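# Unplug the clipped cord from the power strip

## Task

Pull the plug of the cord that the power strip's wire clip holds out of its socket, leave that plug sitting away from the clip, and finish with neither gripper holding any other loose object.

## Robot and tools

Robot. Two yam_ultra arms, left_arm and right_arm, each with six revolute joints and a two-finger parallel gripper. A gripper's fingers point along its own +z axis and close along its y axis. The reported end_effector_position is the point between the finger pads, roughly 1 cm short of the tips. Each arm carries a fisheye wrist camera on its gripper housing.

Frames. The scene frame has its origin at table-top height, halfway between the two nominal bases: +x points out over the table, +z up, and left_arm sits on the +y side (these names do not match image left and right). The real bases are at left_arm (+0.009, +0.312, 0) and right_arm (+0.015, -0.245, 0), each turned only slightly about z. Hand poses, Hand targets, velocities and wrist-camera poses are given in each arm's own base frame. Fixed cameras and the table use the scene frame. Offsets run along the arm's own base axes, and rotations turn about the Hand target's position.

Cameras: cam_high and cam_low are fixed; cam_left_wrist and cam_right_wrist ride on the arms. All images are 672x504 pixels.

execute_actions(actions, cameras). actions is a list of actions. Each action is a table of up to 15 rows, one row per 1/30 s control step; an action lasts 0.5 s, and if it has fewer rows its last row is held to the end. Every row is one flat list of 14 numbers covering both arms: left_arm dx, dy, dz, rx, ry, rz, opening, then right_arm's seven in that order. All values lie in [-1, 1]. The six pose numbers are offsets, not poses: they count from that arm's Hand target as it stood when the action began, never from the previous row, so repeating an offset in a later action moves the arm further. Scale: 1.0 equals 0.6 m for dx, dy, dz and 180 degrees for the rotation vector rx, ry, rz. opening is absolute: +1 fully open (0.094 m), -1 closed. An empty list returns images and the scene number; cameras picks image names, ["all"] for all, [] for none.

move(target, speed, blend, opening_speed, grip_force, blocking, cameras). target is either one 14-number row or a list of up to 15 such rows, laid out and scaled as above; every row's offsets count from the Hand targets at the start of the move, not from the prior row. Grippers travel in straight lines, all arriving together, for at least 0.5 s and at most 10 s, and nothing is avoided on the way. speed is the top path speed in m/s, 0.002 to 2.9 (default 0.25), one value or one per target; turning is capped at twice that in rad/s. blend, in metres, rounds corners between listed targets; 0 means stop at each. opening_speed (per second on the -1 to +1 scale, at least 0.2) makes the fingers change gradually; use it for fragile items. grip_force is the per-pad force limit in newtons, 10 to 50, one value or one per arm; it persists, and lower values close slowly. blocking=false returns after about 0.5 s while the move keeps going. The result adds a "move:" line: done, off_target, moving, held or fault, plus limits such as paced (pose clipped) or held (steps withheld).

wait(seconds): 0 to 10 s with every arm keeping its last command. stop(): brakes a running move. zoom_image(camera, region): region [x0, y0, x1, y1] in pixels of the newest image, at most 504 wide and high. read_manual(section): licence texts only. finished_scene(scene): ends the current scene for good, given its number; call nothing else after it in that reply.

Results. Each arm shows end_effector_position (m) and end_effector_quat_wxyz in its base frame, its Hand target (where the next offsets start from), joint positions, velocities and torques, grip_measured (same -1..1 scale as opening, reading slightly wide when empty and somewhat narrower than a firmly gripped part), and grip_effort_nm (gripper motor effort, negative closing; not a pad force). "Tool commands" lists the gripper commands in force. Calls with actions also list some per-step positions. MOTOR HOT warns near overheating; at 90 °C that arm folds up and stops working.

Cautions. A gripper often stops a few centimetres short of its command because of friction and weight; a new action, even all zeros, requests the target again, and a remaining gap can be sent as an offset. Each step limits the commanded orientation to within 40 degrees of the measured one. An arm that is blocked keeps pushing until told to go elsewhere: send zeros for its six pose numbers or a target back beyond the gripper. A 0 in an opening slot closes halfway, so resend the current opening to leave a gripper alone. Move slowly near contact, since faster moves and targets set deep past a contact press harder. Don't route a gripper close past its own base, keep the two arms, fingers and wrist cameras apart, avoid hard hits on fixed or heavy things, and don't let anything drop or leave the table. Open well above grip_measured to release, only once the object is at rest. Long pushes or holding a stretched arm heat the motors.

Each tool is called after "Call:" as name(argument=value, ...) on one line, values as JSON.

## Session

Call:
execute_actions(actions=[])

Scene clock: 0.00 s.
left_arm: end_effector_position=(+0.1994, +0.0615, +0.1172) grip_measured=+1.000 grip_effort_nm=n/a end_effector_quat_wxyz=(+0.523, -0.359, +0.773, +0.022) | right_arm: end_effector_position=(+0.3406, +0.0614, +0.0786) grip_measured=+1.000 grip_effort_nm=n/a end_effector_quat_wxyz=(+0.505, -0.180, +0.845, +0.000)
Joint positions: left_arm=[-0.234 0.158 0.23 -0.661 -0.622 -0.763 0.094] | right_arm=[0.148 1.264 0.292 0.458 -0.053 -0.24 0.094]
Joint velocities: within noise
Joint torques (N m): no reading
Heat: left arm: 33 °C; right arm: 31 °C.
Hand target: left_arm +0.1992, +0.0627, +0.1224; +0.529, -0.360, +0.768, +0.022 | right_arm +0.3417, +0.0617, +0.0814; +0.507, -0.179, +0.843, +0.000
Tool commands: left_gripper/opening=+1.0 right_gripper/opening=+1.0

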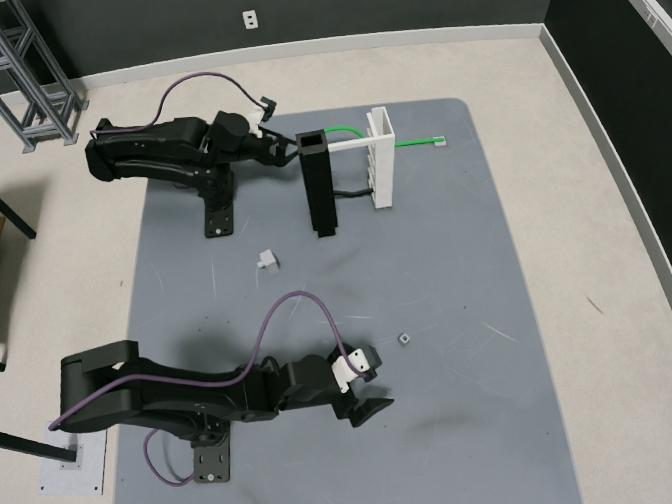

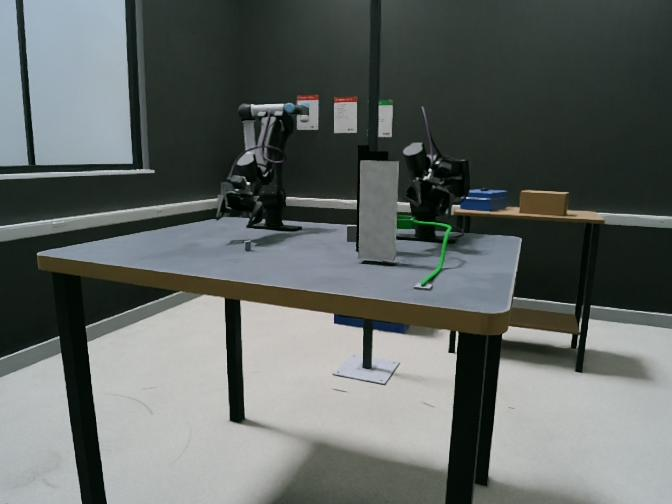

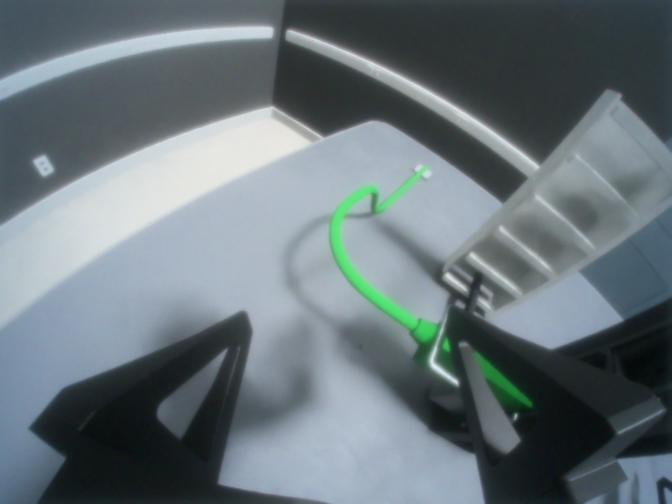

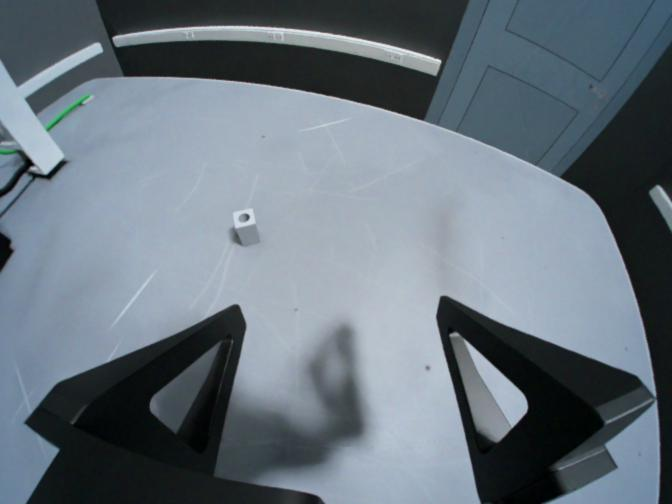

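Call:
zoom_image(camera="cam_high", region=[230, 80, 480, 280])

Call:
zoom_image(camera="cam_low", region=[320, 120, 520, 300])

Call:
zoom_image(camera="cam_left_wrist", region=[330, 130, 672, 450])

Scaled by 2.016.

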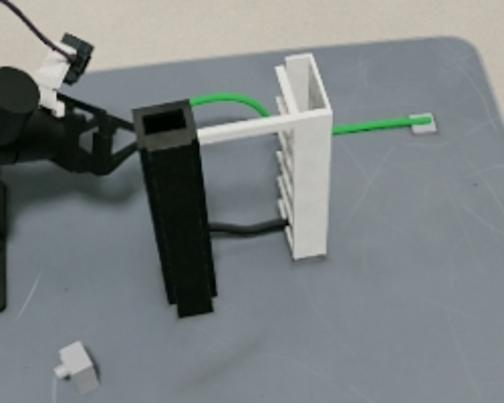

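Scaled by 2.520.

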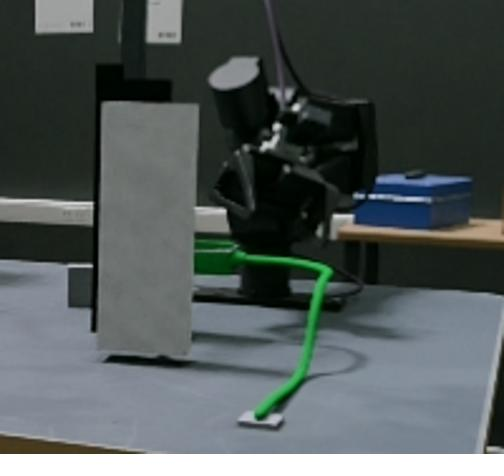

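Scaled by 1.474 from the camera's 672x504 image, which has a finer 960x720 frame.

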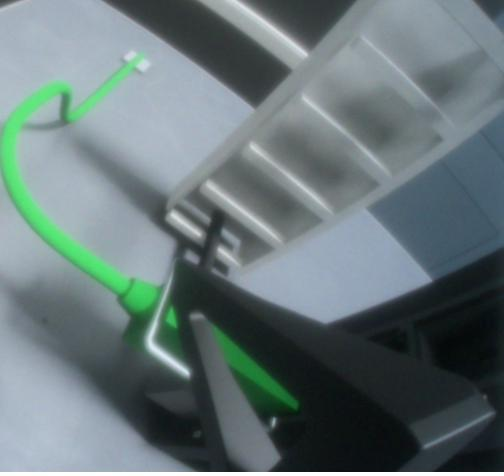

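Call:
move(target=[-0.06, 0.06, 0.2, 0, 0, 0, 1, 0, 0, 0, 0, 0, 0, 1], speed=0.2, cameras=["all"])

Scene clock: 18.10 s.
left_arm: end_effector_position=(+0.1635, +0.1006, +0.2325) grip_measured=+1.000 grip_effort_nm=-0.01 end_effector_quat_wxyz=(+0.523, -0.368, +0.769, +0.022) | right_arm: end_effector_position=(+0.3406, +0.0614, +0.0786) grip_measured=+1.000 grip_effort_nm=-0.03 end_effector_quat_wxyz=(+0.505, -0.180, +0.845, +0.000)
Joint positions: left_arm=[0.831 0.305 0.7 -0.89 0.304 -0.243 0.094] | right_arm=[0.148 1.264 0.292 0.458 -0.053 -0.24 0.094]
Joint torques (N m): left_arm=[0.51 3.21 9.63 1.92 0.27 0.1] | right_arm=[-0.02 -3.66 7.3 1.72 0 0]
Heat: left arm: 37 °C; right arm: 32 °C.
Hand target: left_arm +0.1633, +0.0986, +0.2424; +0.529, -0.360, +0.768, +0.022 | right_arm +0.3417, +0.0617, +0.0814; +0.507, -0.179, +0.843, +0.000
Off the commanded pose: left_arm 0.010 m, 1 deg | right_arm 0.003 m, 0 deg.
move: done
camera_calibration:
cam_left_wrist: T_world_to_cam=[[0.615613, -0.7405, 0.269592, -0.0855424], [-0.525462, -0.640667, -0.559853, 0.31755], [0.58729, 0.202993, -0.783508, 0.165059], [0, 0, 0, 1]] pos_world=[0.122584, 0.106594, 0.330168]

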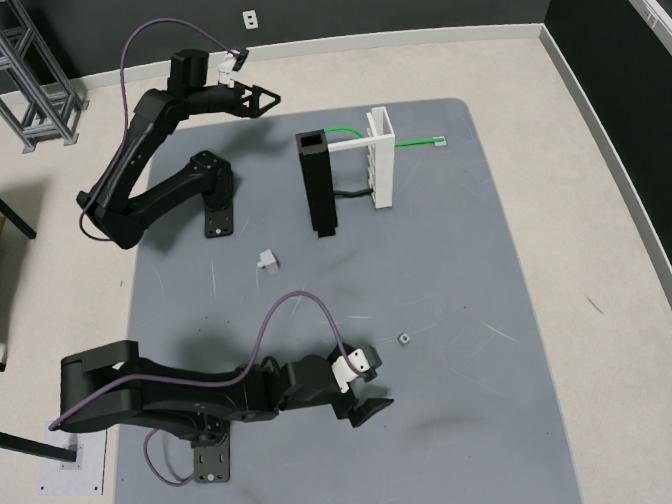

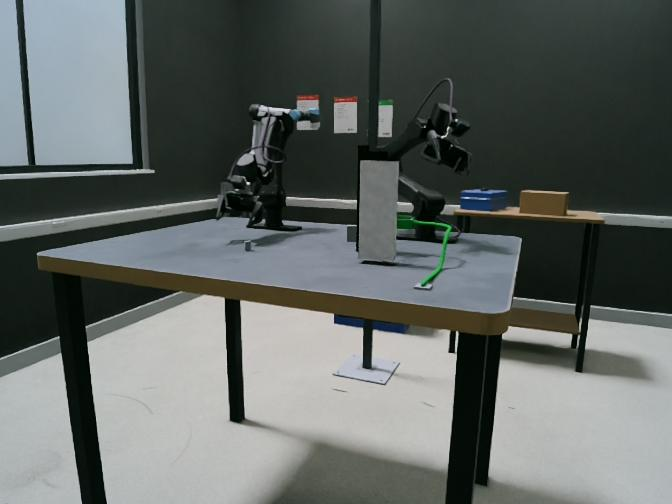

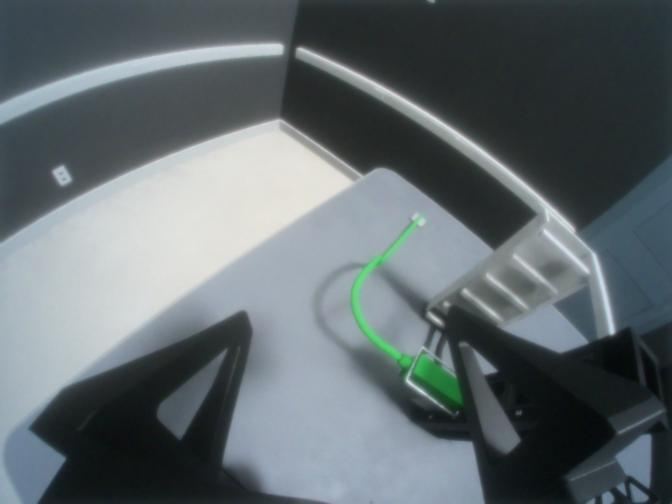

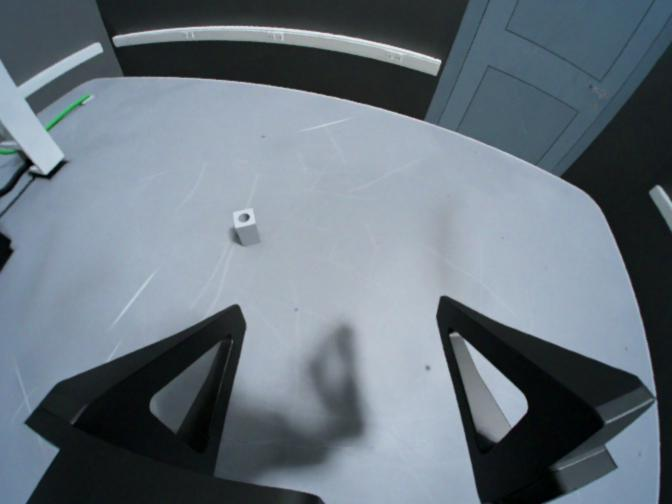

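Call:
zoom_image(camera="cam_left_wrist", region=[340, 190, 640, 450])

Scaled by 1.680 from the camera's 672x504 image, which has a finer 960x720 frame.

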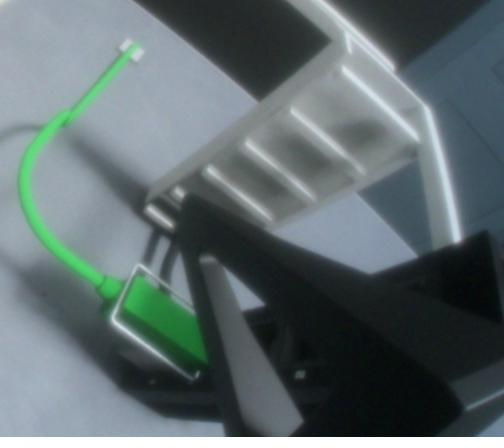

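Call:
move(target=[0.0, 0.2, 0.0, 0, 0, -0.3, 1, 0, 0, 0, 0, 0, 0, 1], speed=0.25, cameras=["cam_left_wrist", "cam_high"])

Scene clock: 39.23 s.
left_arm: end_effector_position=(+0.1608, +0.2165, +0.2343) grip_measured=+1.000 grip_effort_nm=-0.01 end_effector_quat_wxyz=(+0.479, -0.052, +0.871, -0.099) | right_arm: end_effector_position=(+0.3406, +0.0614, +0.0786) grip_measured=+1.000 grip_effort_nm=-0.03 end_effector_quat_wxyz=(+0.505, -0.180, +0.845, +0.000)
Joint positions: left_arm=[1.531 1.491 1.314 -1.562 1.013 1.505 0.094] | right_arm=[0.148 1.264 0.292 0.458 -0.053 -0.24 0.094]
Joint torques (N m): left_arm=[-0.49 -4.85 8.91 0.24 0.78 0.15] | right_arm=[-0.02 -3.66 7.3 1.72 0 0]
Heat: left arm: 38 °C; right arm: 32 °C.
Hand target: left_arm +0.1632, +0.2186, +0.2422; +0.481, +0.027, +0.848, -0.220 | right_arm +0.3417, +0.0617, +0.0814; +0.507, -0.179, +0.843, +0.000
Off the commanded pose: left_arm 0.009 m, 17 deg | right_arm 0.003 m, 0 deg.
joint sent to its limit (left arm) — joint 4 (wrist pitch), lower limit. The joint targets are off in orientation, not in position.
move: off_target (left_arm)
camera_calibration:
cam_left_wrist: T_world_to_cam=[[0.00389831, -0.990421, 0.138026, 0.184796], [-0.845588, -0.076947, -0.528262, 0.313444], [0.533822, -0.114653, -0.837788, 0.234661], [0, 0, 0, 1]] pos_world=[0.139057, 0.234049, 0.33667]
Images, in order (width x height): cam_high 672x504, cam_left_wrist 672x504.

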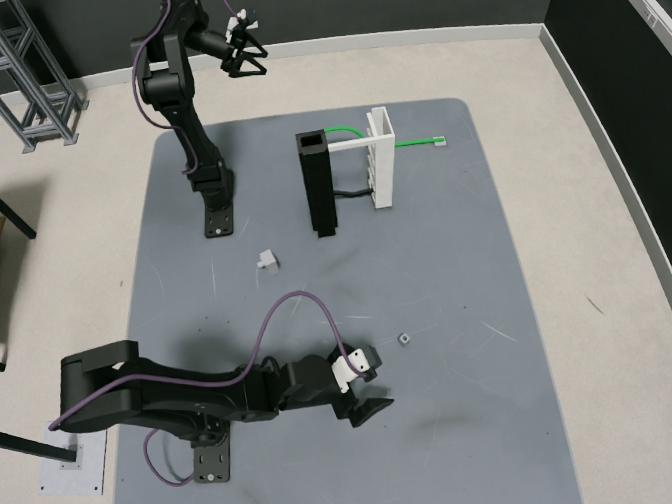

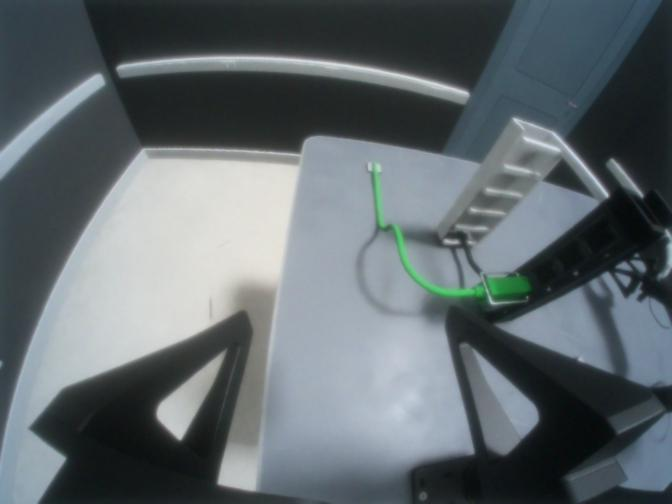

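Call:
zoom_image(camera="cam_left_wrist", region=[400, 100, 672, 350])

Call:
zoom_image(camera="cam_left_wrist", region=[450, 240, 560, 330])

Scaled by 1.853 from the camera's 672x504 image, which has a finer 960x720 frame.

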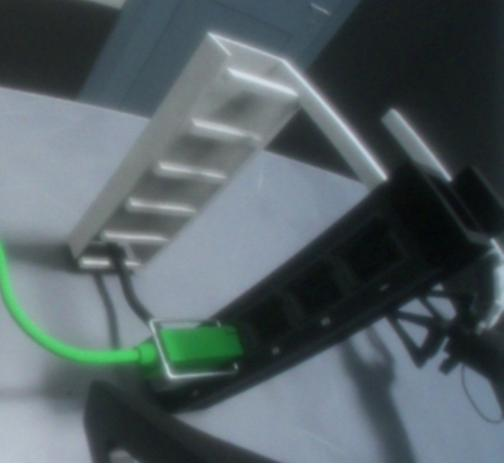

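Scaled by 4.582 from the camera's 672x504 image, which has a finer 960x720 frame.

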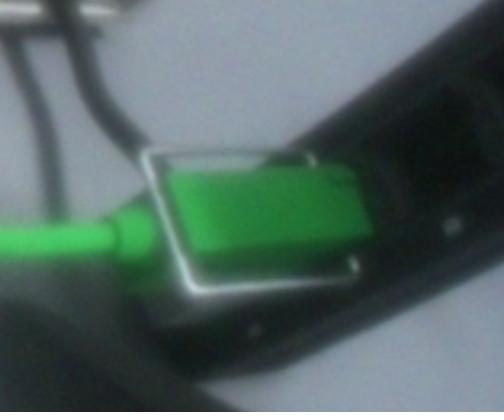

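Call:
move(target=[[0.0613, -0.231, 0.063, 0.1336, 0.1594, 0.054, 1, 0, 0, 0, 0, 0, 0, 1], [0.1197, -0.2643, 0.0297, -0.1373, 0.3689, 0.4603, 1, 0, 0, 0, 0, 0, 0, 1]], speed=0.25, blend=[0.03, 0], cameras=["cam_left_wrist", "cam_high"])

Scene clock: 163.73 s.
left_arm: end_effector_position=(+0.2343, +0.0588, +0.2539) grip_measured=+1.000 grip_effort_nm=-0.01 end_effector_quat_wxyz=(-0.115, +0.696, -0.705, +0.068) | right_arm: end_effector_position=(+0.3406, +0.0614, +0.0786) grip_measured=+1.000 grip_effort_nm=-0.03 end_effector_quat_wxyz=(+0.505, -0.180, +0.845, +0.000)
Joint positions: left_arm=[0.241 1.319 1.581 -1.565 -0.001 -1.317 0.094] | right_arm=[0.148 1.264 0.292 0.458 -0.053 -0.24 0.094]
Joint torques (N m): left_arm=[0.47 -3.3 8.79 0.97 0.02 -0.07] | right_arm=[-0.02 -3.66 7.3 1.72 0.01 0]
Heat: left arm: 40 °C; right arm: 35 °C.
Hand target: left_arm +0.2350, +0.0600, +0.2601; +0.000, +0.707, -0.707, +0.000 | right_arm +0.3417, +0.0617, +0.0814; +0.507, -0.179, +0.843, +0.000
Off the commanded pose: left_arm 0.006 m, 15 deg | right_arm 0.003 m, 0 deg.
joint sent to its limit (left arm) — joint 4 (wrist pitch), lower limit. The joint targets are off in orientation, not in position.
move: off_target (left_arm)
camera_calibration:
cam_left_wrist: T_world_to_cam=[[0.976197, -0.0852601, 0.199424, -0.270998], [-0.150907, -0.927432, 0.342195, 0.0400402], [0.155777, -0.364144, -0.918222, 0.317452], [0, 0, 0, 1]] pos_world=[0.221139, 0.129628, 0.331834]
Images, in order (width x height): cam_high 672x504, cam_left_wrist 672x504.

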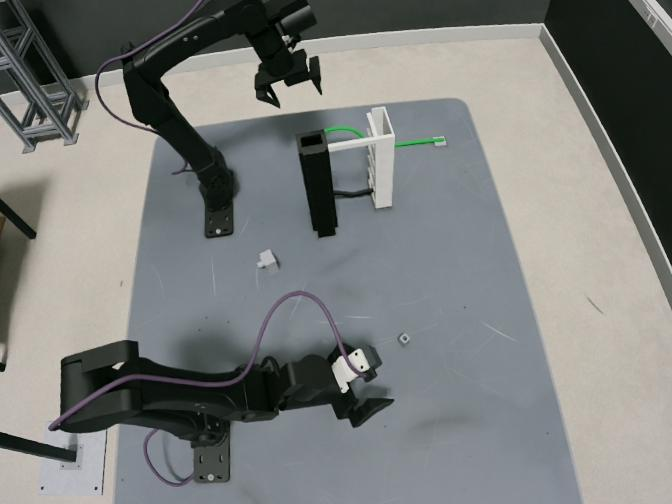

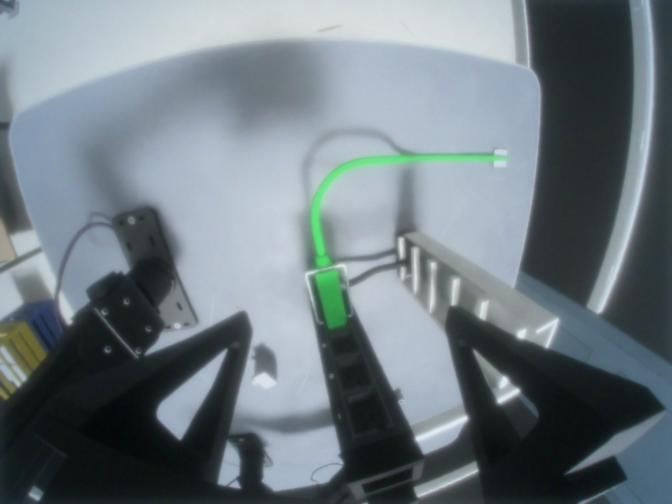

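Call:
zoom_image(camera="cam_left_wrist", region=[270, 230, 420, 350])

Call:
zoom_image(camera="cam_left_wrist", region=[220, 140, 570, 480])

Scaled by 3.360 from the camera's 672x504 image, which has a finer 960x720 frame.

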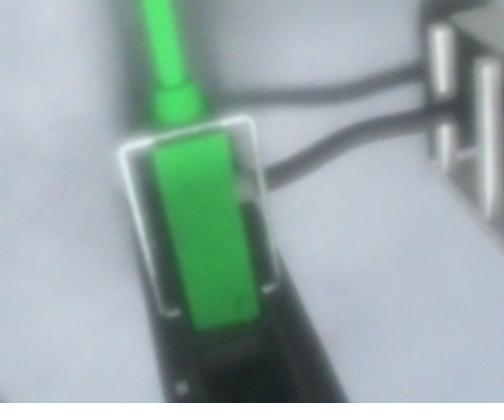

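Scaled by 1.440 from the camera's 672x504 image, which has a finer 960x720 frame.

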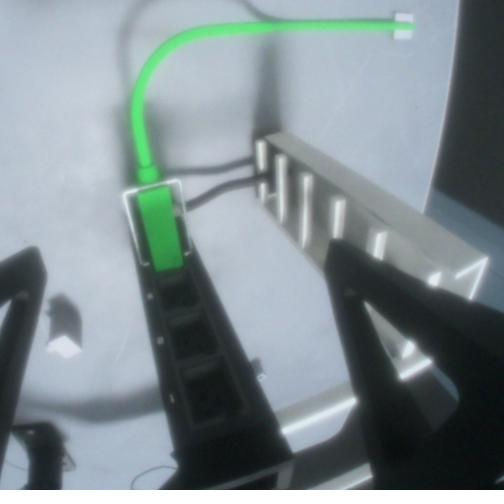

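Call:
move(target=[-0.025, 0.025, -0.2168, 0, -0.2222, 0, -1, 0, 0, 0, 0, 0, 0, 1], speed=0.15, cameras=["cam_left_wrist", "cam_high", "cam_low"])

Scene clock: 212.97 s.
left_arm: end_effector_position=(+0.2177, +0.0740, +0.1278) grip_measured=-0.986 grip_effort_nm=-0.76 end_effector_quat_wxyz=(-0.231, +0.672, -0.663, +0.238) | right_arm: end_effector_position=(+0.3406, +0.0614, +0.0786) grip_measured=+1.000 grip_effort_nm=-0.03 end_effector_quat_wxyz=(+0.505, -0.180, +0.845, +0.000)
Joint positions: left_arm=[0.613 0.816 0.641 -0.819 0.373 -1.083 0.001] | right_arm=[0.148 1.264 0.292 0.458 -0.053 -0.24 0.094]
Joint torques (N m): left_arm=[0.4 -1.99 7.02 1.72 0.32 0.12] | right_arm=[-0.02 -3.67 7.3 1.72 0 0]
Heat: left arm: 39 °C; right arm: 35 °C.
Hand target: left_arm +0.2200, +0.0750, +0.1300; -0.242, +0.664, -0.664, +0.242 | right_arm +0.3417, +0.0617, +0.0814; +0.507, -0.179, +0.843, +0.000
Off the commanded pose: left_arm 0.003 m, 2 deg | right_arm 0.003 m, 0 deg.
move: done
camera_calibration:
cam_left_wrist: T_world_to_cam=[[0.810998, -0.0527916, 0.582662, -0.243774], [-0.290346, -0.90094, 0.322499, 0.125781], [0.507919, -0.43072, -0.745989, 0.115986], [0, 0, 0, 1]] pos_world=[0.175309, 0.150409, 0.187998]
Images, in order (width x height): cam_high 672x504, cam_low 672x504, cam_left_wrist 672x504.

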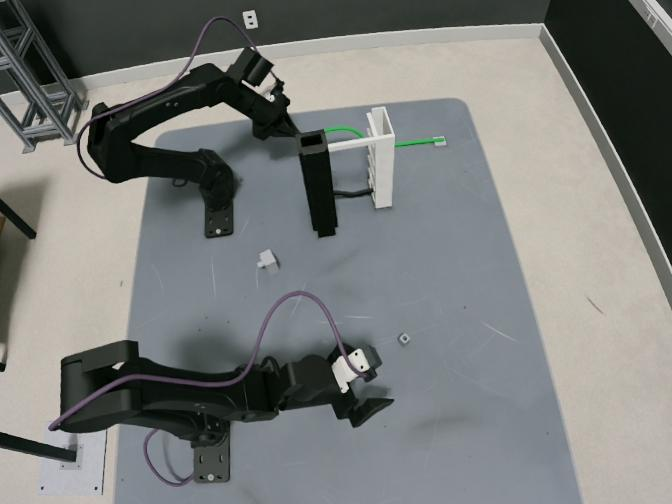

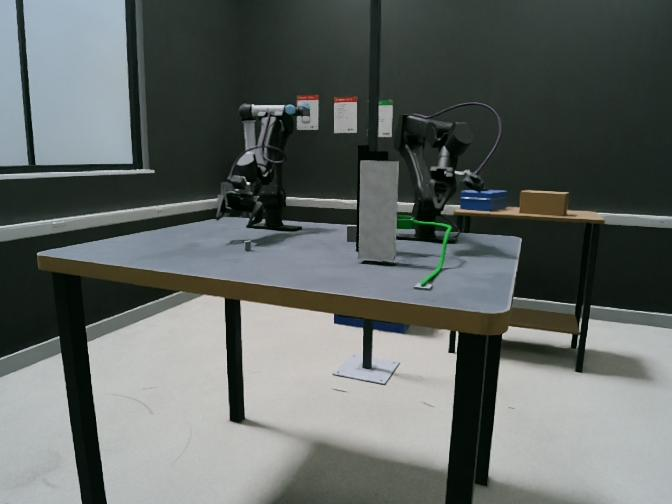

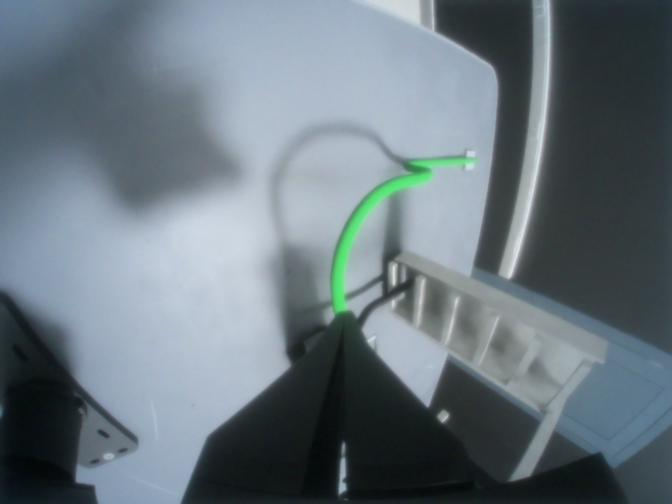

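Call:
zoom_image(camera="cam_left_wrist", region=[270, 260, 430, 400])

Scaled by 3.150 from the camera's 672x504 image, which has a finer 960x720 frame.

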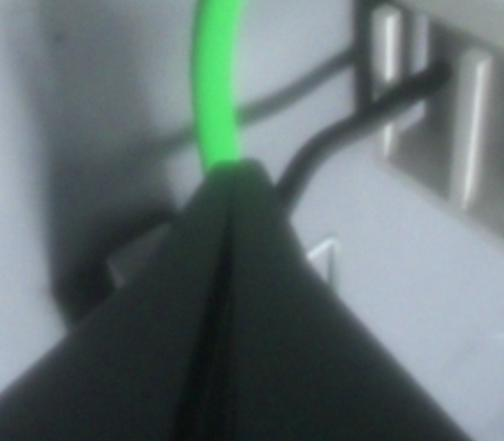

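Call:
move(target=[-0.07, -0.02, -0.005, 0, 0, 0, -1, 0, 0, 0, 0, 0, 0, 1], speed=0.1, cameras=["cam_left_wrist"])

Call:
zoom_image(camera="cam_left_wrist", region=[280, 220, 480, 400])

Scene clock: 240.03 s.
left_arm: end_effector_position=(+0.1801, +0.0665, +0.1286) grip_measured=-0.986 grip_effort_nm=-0.76 end_effector_quat_wxyz=(-0.245, +0.667, -0.662, +0.238) | right_arm: end_effector_position=(+0.3406, +0.0614, +0.0786) grip_measured=+1.000 grip_effort_nm=-0.03 end_effector_quat_wxyz=(+0.505, -0.180, +0.845, +0.000)
Joint positions: left_arm=[0.777 0.636 0.601 -0.989 0.458 -0.932 0.001] | right_arm=[0.148 1.264 0.292 0.458 -0.053 -0.24 0.094]
Joint torques (N m): left_arm=[0.43 -0.54 6.89 1.38 0.42 0.12] | right_arm=[-0.02 -3.66 7.3 1.72 0 0]
Heat: left arm: 38 °C; right arm: 36 °C.
Hand target: left_arm +0.1780, +0.0630, +0.1270; -0.242, +0.664, -0.665, +0.242 | right_arm +0.3417, +0.0617, +0.0814; +0.507, -0.179, +0.843, +0.000
Off the commanded pose: left_arm 0.004 m, 1 deg | right_arm 0.003 m, 0 deg.
move: done
camera_calibration:
cam_left_wrist: T_world_to_cam=[[0.797676, -0.0638068, 0.599701, -0.213184], [-0.296148, -0.907682, 0.297338, 0.112531], [0.525366, -0.41478, -0.742932, 0.127897], [0, 0, 0, 1]] pos_world=[0.136185, 0.141589, 0.189406]
Images, in order (width x height): cam_left_wrist 672x504.

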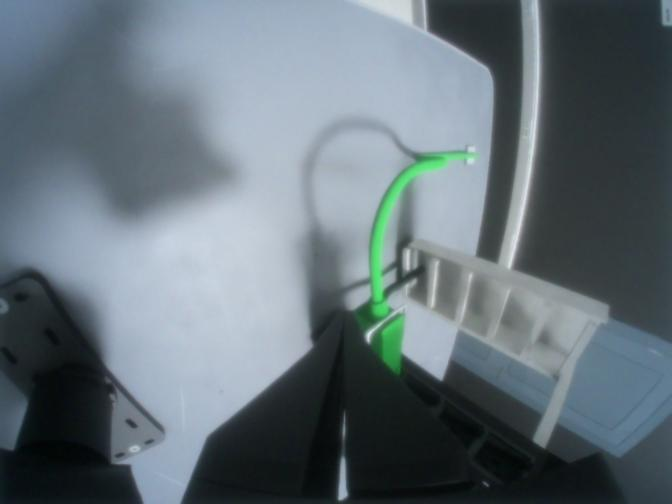

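Scaled by 2.520 from the camera's 672x504 image, which has a finer 960x720 frame.

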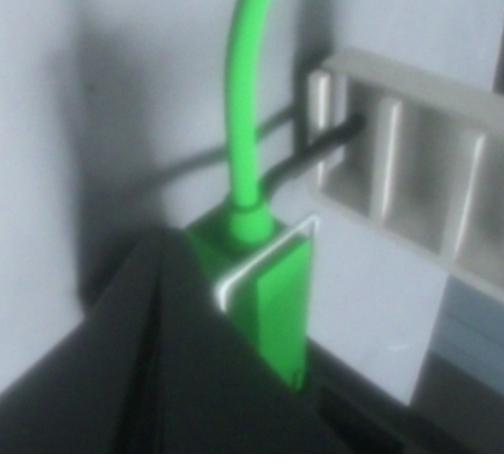

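Call:
move(target=[0.0743, 0.0033, -0.0725, 0, 0, 0, -1, 0, 0, 0, 0, 0, 0, 1], speed=0.12, cameras=["cam_left_wrist"])

Call:
zoom_image(camera="cam_left_wrist", region=[280, 240, 440, 400])

Scene clock: 261.43 s.
left_arm: end_effector_position=(+0.2212, +0.0632, +0.0854) grip_measured=-0.986 grip_effort_nm=-0.76 end_effector_quat_wxyz=(-0.236, +0.665, -0.664, +0.246) | right_arm: end_effector_position=(+0.3406, +0.0614, +0.0786) grip_measured=+1.000 grip_effort_nm=-0.03 end_effector_quat_wxyz=(+0.505, -0.180, +0.845, +0.000)
Joint positions: left_arm=[0.546 0.781 0.449 -0.623 0.35 -1.139 0.001] | right_arm=[0.148 1.264 0.292 0.458 -0.053 -0.24 0.094]
Joint torques (N m): left_arm=[-0.47 -0.66 6.98 1.79 0.05 0] | right_arm=[-0.02 -3.66 7.3 1.73 0 0]
Heat: left arm: 39 °C; right arm: 36 °C.
Hand target: left_arm +0.2226, +0.0651, +0.0835; -0.242, +0.664, -0.664, +0.242 | right_arm +0.3417, +0.0617, +0.0814; +0.507, -0.179, +0.843, +0.000
Off the commanded pose: left_arm 0.003 m, 1 deg | right_arm 0.003 m, 0 deg.
move: done
camera_calibration:
cam_left_wrist: T_world_to_cam=[[0.798063, -0.0618843, 0.599388, -0.220493], [-0.306809, -0.89785, 0.315805, 0.134715], [0.518617, -0.43593, -0.735528, 0.0750167], [0, 0, 0, 1]] pos_world=[0.178395, 0.140011, 0.144794]
Images, in order (width x height): cam_left_wrist 672x504.

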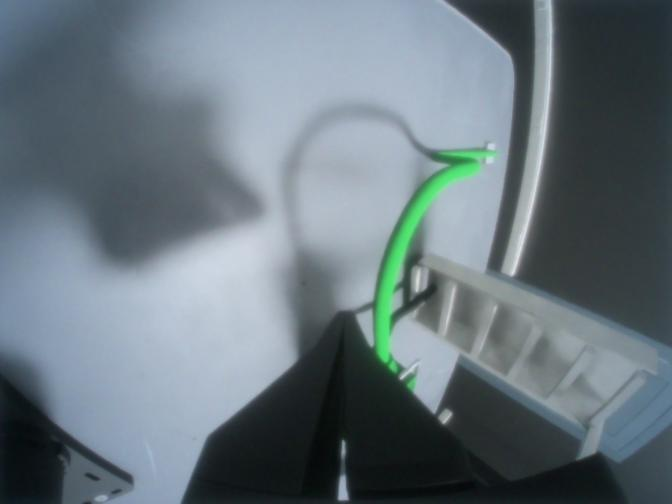

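Scaled by 3.150 from the camera's 672x504 image, which has a finer 960x720 frame.

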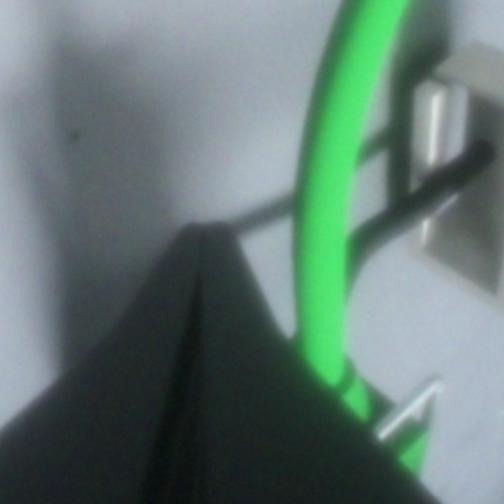

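Call:
move(target=[0.0017, -0.1017, 0.0, 0, 0, 0, -1, 0, 0, 0, 0, 0, 0, 1], speed=0.1, cameras=["cam_left_wrist"])

Call:
zoom_image(camera="cam_left_wrist", region=[280, 220, 440, 380])

Scene clock: 275.33 s.
left_arm: end_effector_position=(+0.2238, +0.0014, +0.0839) grip_measured=-0.986 grip_effort_nm=-0.75 end_effector_quat_wxyz=(-0.235, +0.663, -0.667, +0.247) | right_arm: end_effector_position=(+0.3406, +0.0614, +0.0786) grip_measured=+1.000 grip_effort_nm=-0.03 end_effector_quat_wxyz=(+0.505, -0.180, +0.845, +0.000)
Joint positions: left_arm=[0.034 0.66 0.404 -0.621 0.04 -1.546 0.001] | right_arm=[0.148 1.264 0.292 0.458 -0.053 -0.24 0.094]
Joint torques (N m): left_arm=[-0.42 -0.81 7.47 1.74 -0.22 -0.04] | right_arm=[-0.02 -3.67 7.3 1.72 0 0]
Heat: left arm: 39 °C; right arm: 36 °C.
Hand target: left_arm +0.2236, +0.0041, +0.0836; -0.242, +0.664, -0.665, +0.242 | right_arm +0.3417, +0.0617, +0.0814; +0.507, -0.179, +0.843, +0.000
Off the commanded pose: left_arm 0.003 m, 1 deg | right_arm 0.003 m, 0 deg.
move: done
camera_calibration:
cam_left_wrist: T_world_to_cam=[[0.798523, -0.0676138, 0.598155, -0.225489], [-0.313517, -0.894976, 0.317372, 0.0818464], [0.513875, -0.440961, -0.735857, 0.0467377], [0, 0, 0, 1]] pos_world=[0.181701, 0.0786139, 0.143294]
Images, in order (width x height): cam_left_wrist 672x504.

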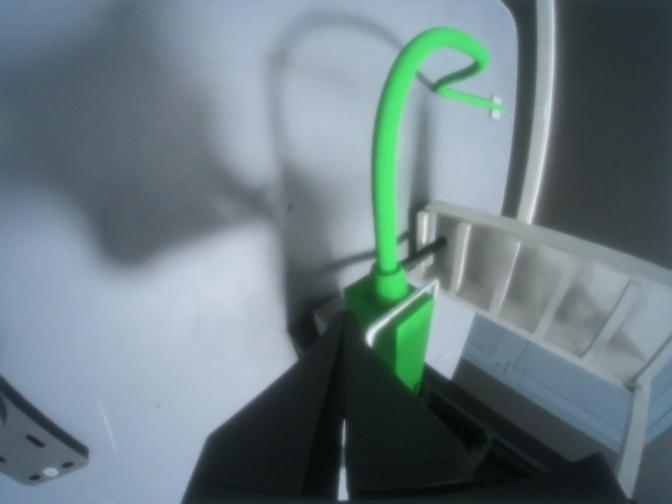

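Scaled by 3.150 from the camera's 672x504 image, which has a finer 960x720 frame.

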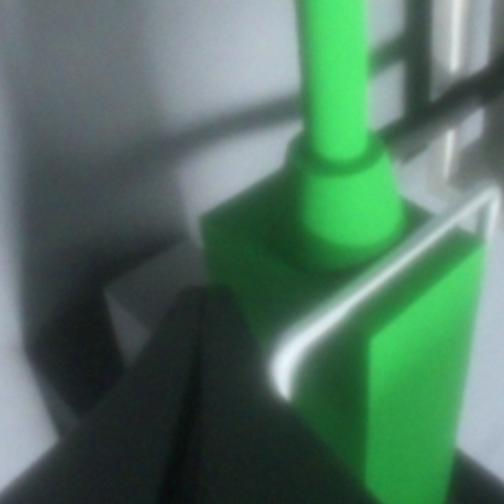

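Call:
move(target=[0.0, 0.0, 0.035, 0, 0, 0, -1, 0, 0, 0, 0, 0, 0, 1], speed=0.05, cameras=["cam_left_wrist"])

Call:
zoom_image(camera="cam_left_wrist", region=[280, 220, 440, 380])

Scene clock: 290.20 s.
left_arm: end_effector_position=(+0.2203, +0.0014, +0.0924) grip_measured=-0.986 grip_effort_nm=-0.76 end_effector_quat_wxyz=(-0.228, +0.666, -0.668, +0.241) | right_arm: end_effector_position=(+0.3406, +0.0614, +0.0786) grip_measured=+1.000 grip_effort_nm=-0.03 end_effector_quat_wxyz=(+0.505, -0.180, +0.845, +0.000)
Joint positions: left_arm=[0.034 0.66 0.449 -0.684 0.039 -1.547 0.001] | right_arm=[0.148 1.264 0.292 0.458 -0.053 -0.24 0.094]
Joint torques (N m): left_arm=[-0.46 -0.47 10.76 1.58 -0.21 -0.03] | right_arm=[-0.01 -3.66 7.3 1.72 0.01 0]
Heat: left arm: 40 °C; right arm: 36 °C.
Hand target: left_arm +0.2237, +0.0040, +0.1046; -0.242, +0.664, -0.665, +0.242 | right_arm +0.3417, +0.0617, +0.0814; +0.507, -0.179, +0.843, +0.000
Off the commanded pose: left_arm 0.013 m, 2 deg | right_arm 0.003 m, 0 deg.
move: off_target (left_arm)
camera_calibration:
cam_left_wrist: T_world_to_cam=[[0.809181, -0.0660867, 0.583831, -0.228718], [-0.306593, -0.895141, 0.323608, 0.0759706], [0.501225, -0.440856, -0.744593, 0.0583528], [0, 0, 0, 1]] pos_world=[0.179118, 0.0786144, 0.152397]
Images, in order (width x height): cam_left_wrist 672x504.

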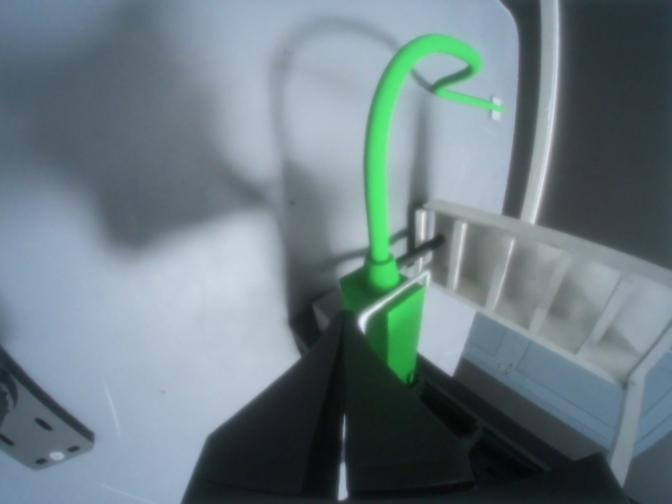

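Scaled by 3.150 from the camera's 672x504 image, which has a finer 960x720 frame.

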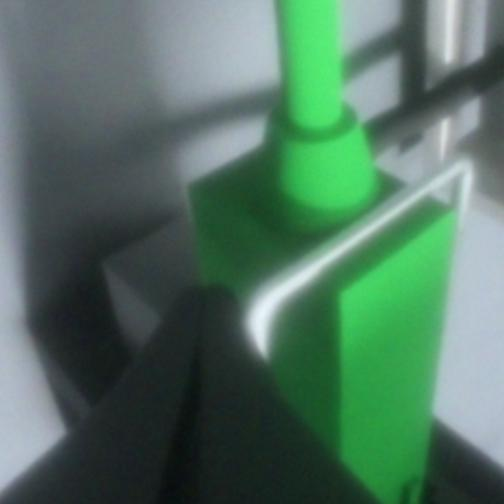

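Call:
move(target=[0.006, 0.0, 0.02, 0, -0.06, 0, -1, 0, 0, 0, 0, 0, 0, 1], speed=0.04, cameras=["cam_left_wrist"])

Call:
zoom_image(camera="cam_left_wrist", region=[280, 220, 440, 380])

Scene clock: 309.80 s.
left_arm: end_effector_position=(+0.2252, +0.0016, +0.1147) grip_measured=-0.986 grip_effort_nm=-0.75 end_effector_quat_wxyz=(-0.293, +0.640, -0.644, +0.301) | right_arm: end_effector_position=(+0.3406, +0.0614, +0.0786) grip_measured=+1.000 grip_effort_nm=-0.03 end_effector_quat_wxyz=(+0.505, -0.180, +0.845, +0.000)
Joint positions: left_arm=[0.034 0.474 0.385 -0.616 0.039 -1.548 0.001] | right_arm=[0.148 1.264 0.292 0.458 -0.053 -0.24 0.094]
Joint torques (N m): left_arm=[0.14 -0.31 7.19 2.06 -0.11 0] | right_arm=[-0.01 -3.66 7.28 1.72 0.01 0]
Heat: left arm: 43 °C; right arm: 36 °C.
Hand target: left_arm +0.2272, +0.0040, +0.1164; -0.304, +0.638, -0.639, +0.303 | right_arm +0.3417, +0.0617, +0.0814; +0.507, -0.179, +0.843, +0.000
Off the commanded pose: left_arm 0.004 m, 1 deg | right_arm 0.003 m, 0 deg.
move: done
camera_calibration:
cam_left_wrist: T_world_to_cam=[[0.684882, -0.0690982, 0.72537, -0.234027], [-0.360809, -0.89704, 0.255218, 0.0904569], [0.633051, -0.436514, -0.639298, 0.0307806], [0, 0, 0, 1]] pos_world=[0.173433, 0.0784088, 0.166348]
Images, in order (width x height): cam_left_wrist 672x504.

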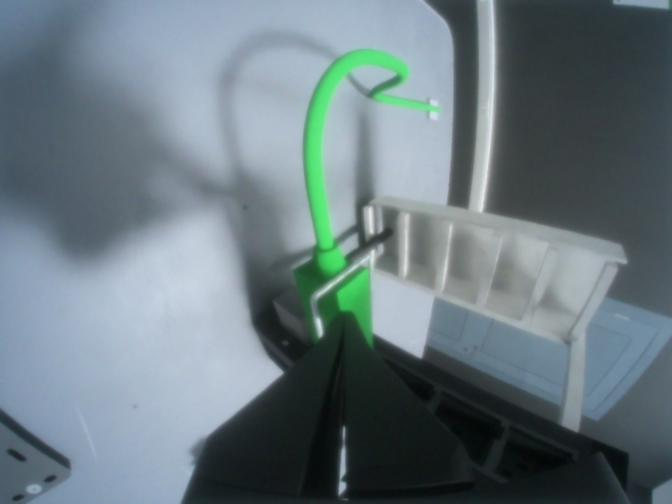

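Scaled by 3.150 from the camera's 672x504 image, which has a finer 960x720 frame.

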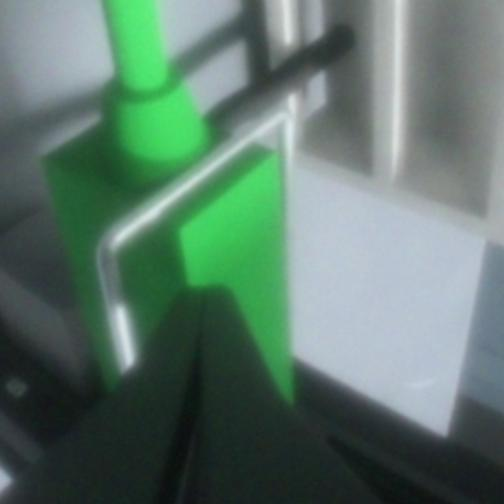

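Call:
move(target=[-0.0078, -0.01, 0.04, -0.0115, 0.2826, 0.0238, -0.75, 0, 0, 0, 0, 0, 0, 1], speed=0.1, cameras=["cam_left_wrist"])

Call:
zoom_image(camera="cam_left_wrist", region=[260, 220, 440, 400])

Scene clock: 369.33 s.
left_arm: end_effector_position=(+0.2205, -0.0024, +0.1352) grip_measured=-0.752 grip_effort_nm=0.12 end_effector_quat_wxyz=(+0.003, +0.734, -0.680, +0.003) | right_arm: end_effector_position=(+0.3406, +0.0614, +0.0786) grip_measured=+1.000 grip_effort_nm=-0.03 end_effector_quat_wxyz=(+0.505, -0.180, +0.845, +0.000)
Joint positions: left_arm=[-0.008 1.374 1.167 -1.363 0.009 -1.655 0.012] | right_arm=[0.148 1.264 0.292 0.458 -0.053 -0.24 0.094]
Joint torques (N m): left_arm=[-0.42 -4.04 9.21 0.47 -0.08 -0.1] | right_arm=[-0.02 -3.67 7.3 1.72 0 0.01]
Heat: left arm: 39 °C; right arm: 37 °C.
Hand target: left_arm +0.2225, -0.0020, +0.1405; +0.001, +0.735, -0.678, +0.000 | right_arm +0.3417, +0.0617, +0.0814; +0.507, -0.179, +0.843, +0.000
Off the commanded pose: left_arm 0.006 m, 1 deg | right_arm 0.003 m, 0 deg.
move: done
camera_calibration:
cam_left_wrist: T_world_to_cam=[[0.998586, 0.0080591, -0.0525399, -0.20967], [0.0302067, -0.89936, 0.436164, -0.0307357], [-0.0437372, -0.437135, -0.898332, 0.229433], [0, 0, 0, 1]] pos_world=[0.220337, 0.0743403, 0.208496]
Images, in order (width x height): cam_left_wrist 672x504.

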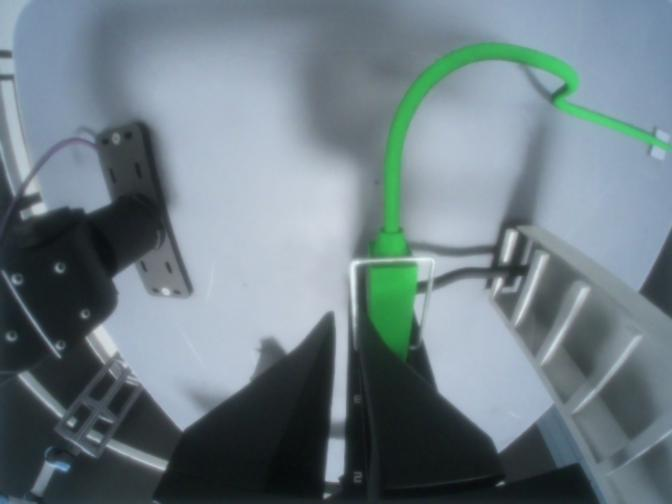

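Scaled by 2.800 from the camera's 672x504 image, which has a finer 960x720 frame.

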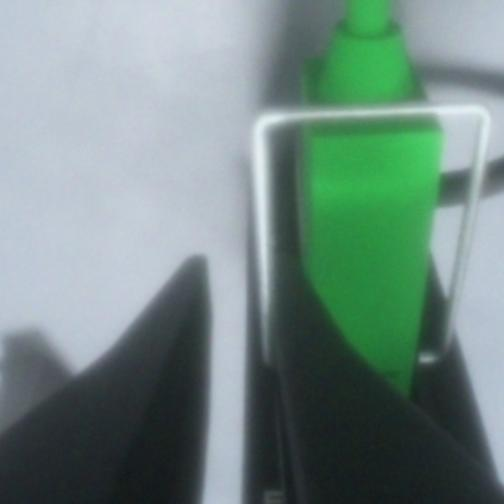

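Call:
move(target=[0.004, -0.0027, -0.0328, 0, 0, 0, -0.804, 0, 0, 0, 0, 0, 0, 1], speed=0.06, cameras=["cam_left_wrist"])

Call:
zoom_image(camera="cam_left_wrist", region=[270, 220, 450, 400])

Scene clock: 403.13 s.
left_arm: end_effector_position=(+0.2236, -0.0038, +0.1244) grip_measured=-0.802 grip_effort_nm=-0.13 end_effector_quat_wxyz=(+0.002, +0.734, -0.679, +0.004) | right_arm: end_effector_position=(+0.3406, +0.0614, +0.0786) grip_measured=+1.000 grip_effort_nm=-0.03 end_effector_quat_wxyz=(+0.505, -0.180, +0.845, +0.000)
Joint positions: left_arm=[-0.014 1.384 1.132 -1.316 0.009 -1.663 0.009] | right_arm=[0.148 1.264 0.292 0.458 -0.053 -0.24 0.094]
Joint torques (N m): left_arm=[-0.5 -4.22 6.13 0.77 -0.08 -0.11] | right_arm=[-0.02 -3.66 7.3 1.72 0.01 0]
Heat: left arm: 42 °C; right arm: 37 °C.
Hand target: left_arm +0.2250, -0.0036, +0.1208; +0.000, +0.735, -0.678, +0.000 | right_arm +0.3417, +0.0617, +0.0814; +0.507, -0.179, +0.843, +0.000
Off the commanded pose: left_arm 0.004 m, 1 deg | right_arm 0.003 m, 0 deg.
move: done
camera_calibration:
cam_left_wrist: T_world_to_cam=[[0.998674, 0.00920908, -0.0506548, -0.213701], [0.0304206, -0.899309, 0.436255, -0.0274003], [-0.0415368, -0.437217, -0.898396, 0.218688], [0, 0, 0, 1]] pos_world=[0.223334, 0.0729408, 0.197597]
Images, in order (width x height): cam_left_wrist 672x504.

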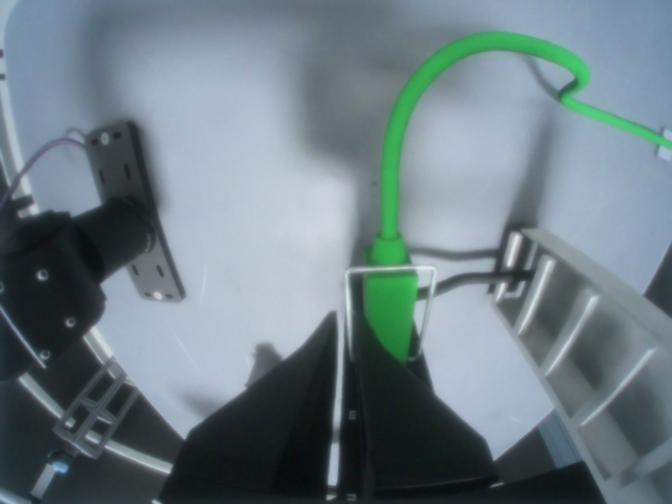

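Scaled by 2.800 from the camera's 672x504 image, which has a finer 960x720 frame.

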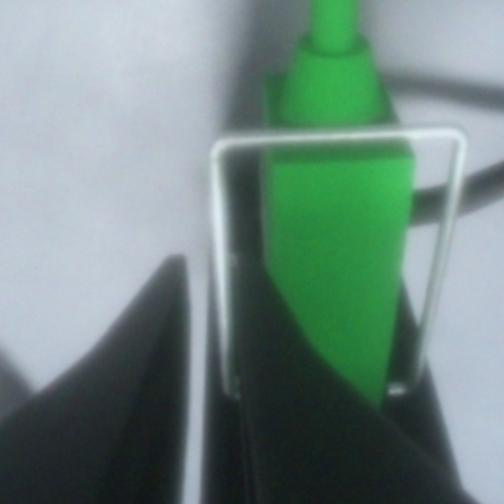

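Call:
move(target=[-0.0133, 0, -0.003, 0.0087, -0.1108, 0, -0.819, 0, 0, 0, 0, 0, 0, 1], speed=0.06, cameras=["cam_left_wrist"])

Call:
zoom_image(camera="cam_left_wrist", region=[270, 220, 450, 400])

Scene clock: 428.77 s.
left_arm: end_effector_position=(+0.2157, -0.0062, +0.1181) grip_measured=-0.817 grip_effort_nm=-0.13 end_effector_quat_wxyz=(-0.113, +0.724, -0.671, +0.117) | right_arm: end_effector_position=(+0.3406, +0.0614, +0.0786) grip_measured=+1.000 grip_effort_nm=-0.03 end_effector_quat_wxyz=(+0.505, -0.180, +0.845, +0.000)
Joint positions: left_arm=[-0.054 1.028 0.831 -1.047 -0.024 -1.696 0.009] | right_arm=[0.148 1.264 0.292 0.458 -0.053 -0.24 0.094]
Joint torques (N m): left_arm=[-0.5 -3.7 6.5 1.33 -0.26 -0.07] | right_arm=[-0.02 -3.66 7.3 1.72 0.01 0]
Heat: left arm: 38 °C; right arm: 37 °C.
Hand target: left_arm +0.2170, -0.0036, +0.1191; -0.127, +0.724, -0.668, +0.118 | right_arm +0.3417, +0.0617, +0.0814; +0.507, -0.179, +0.843, +0.000
Off the commanded pose: left_arm 0.003 m, 2 deg | right_arm 0.003 m, 0 deg.
move: done
camera_calibration:
cam_left_wrist: T_world_to_cam=[[0.96271, 0.00742741, 0.270434, -0.236286], [-0.107912, -0.906113, 0.40904, 0.00647399], [0.248082, -0.42297, -0.871523, 0.14612], [0, 0, 0, 1]] pos_world=[0.191924, 0.0694255, 0.188599]
Images, in order (width x height): cam_left_wrist 672x504.

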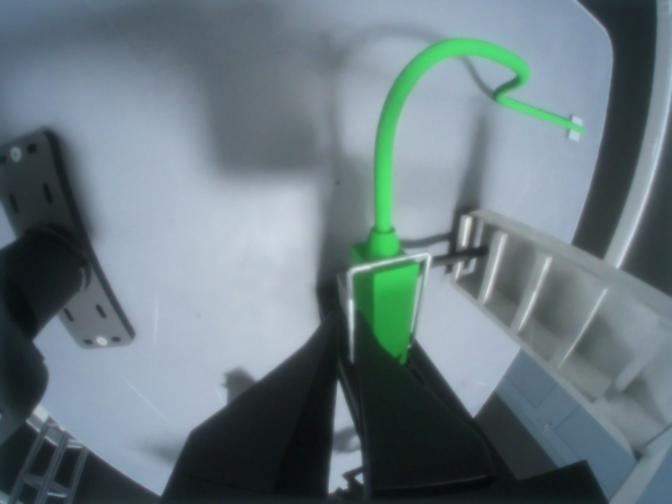

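Scaled by 2.800 from the camera's 672x504 image, which has a finer 960x720 frame.

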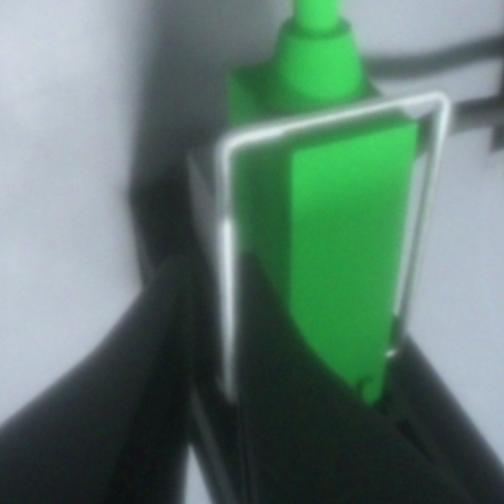

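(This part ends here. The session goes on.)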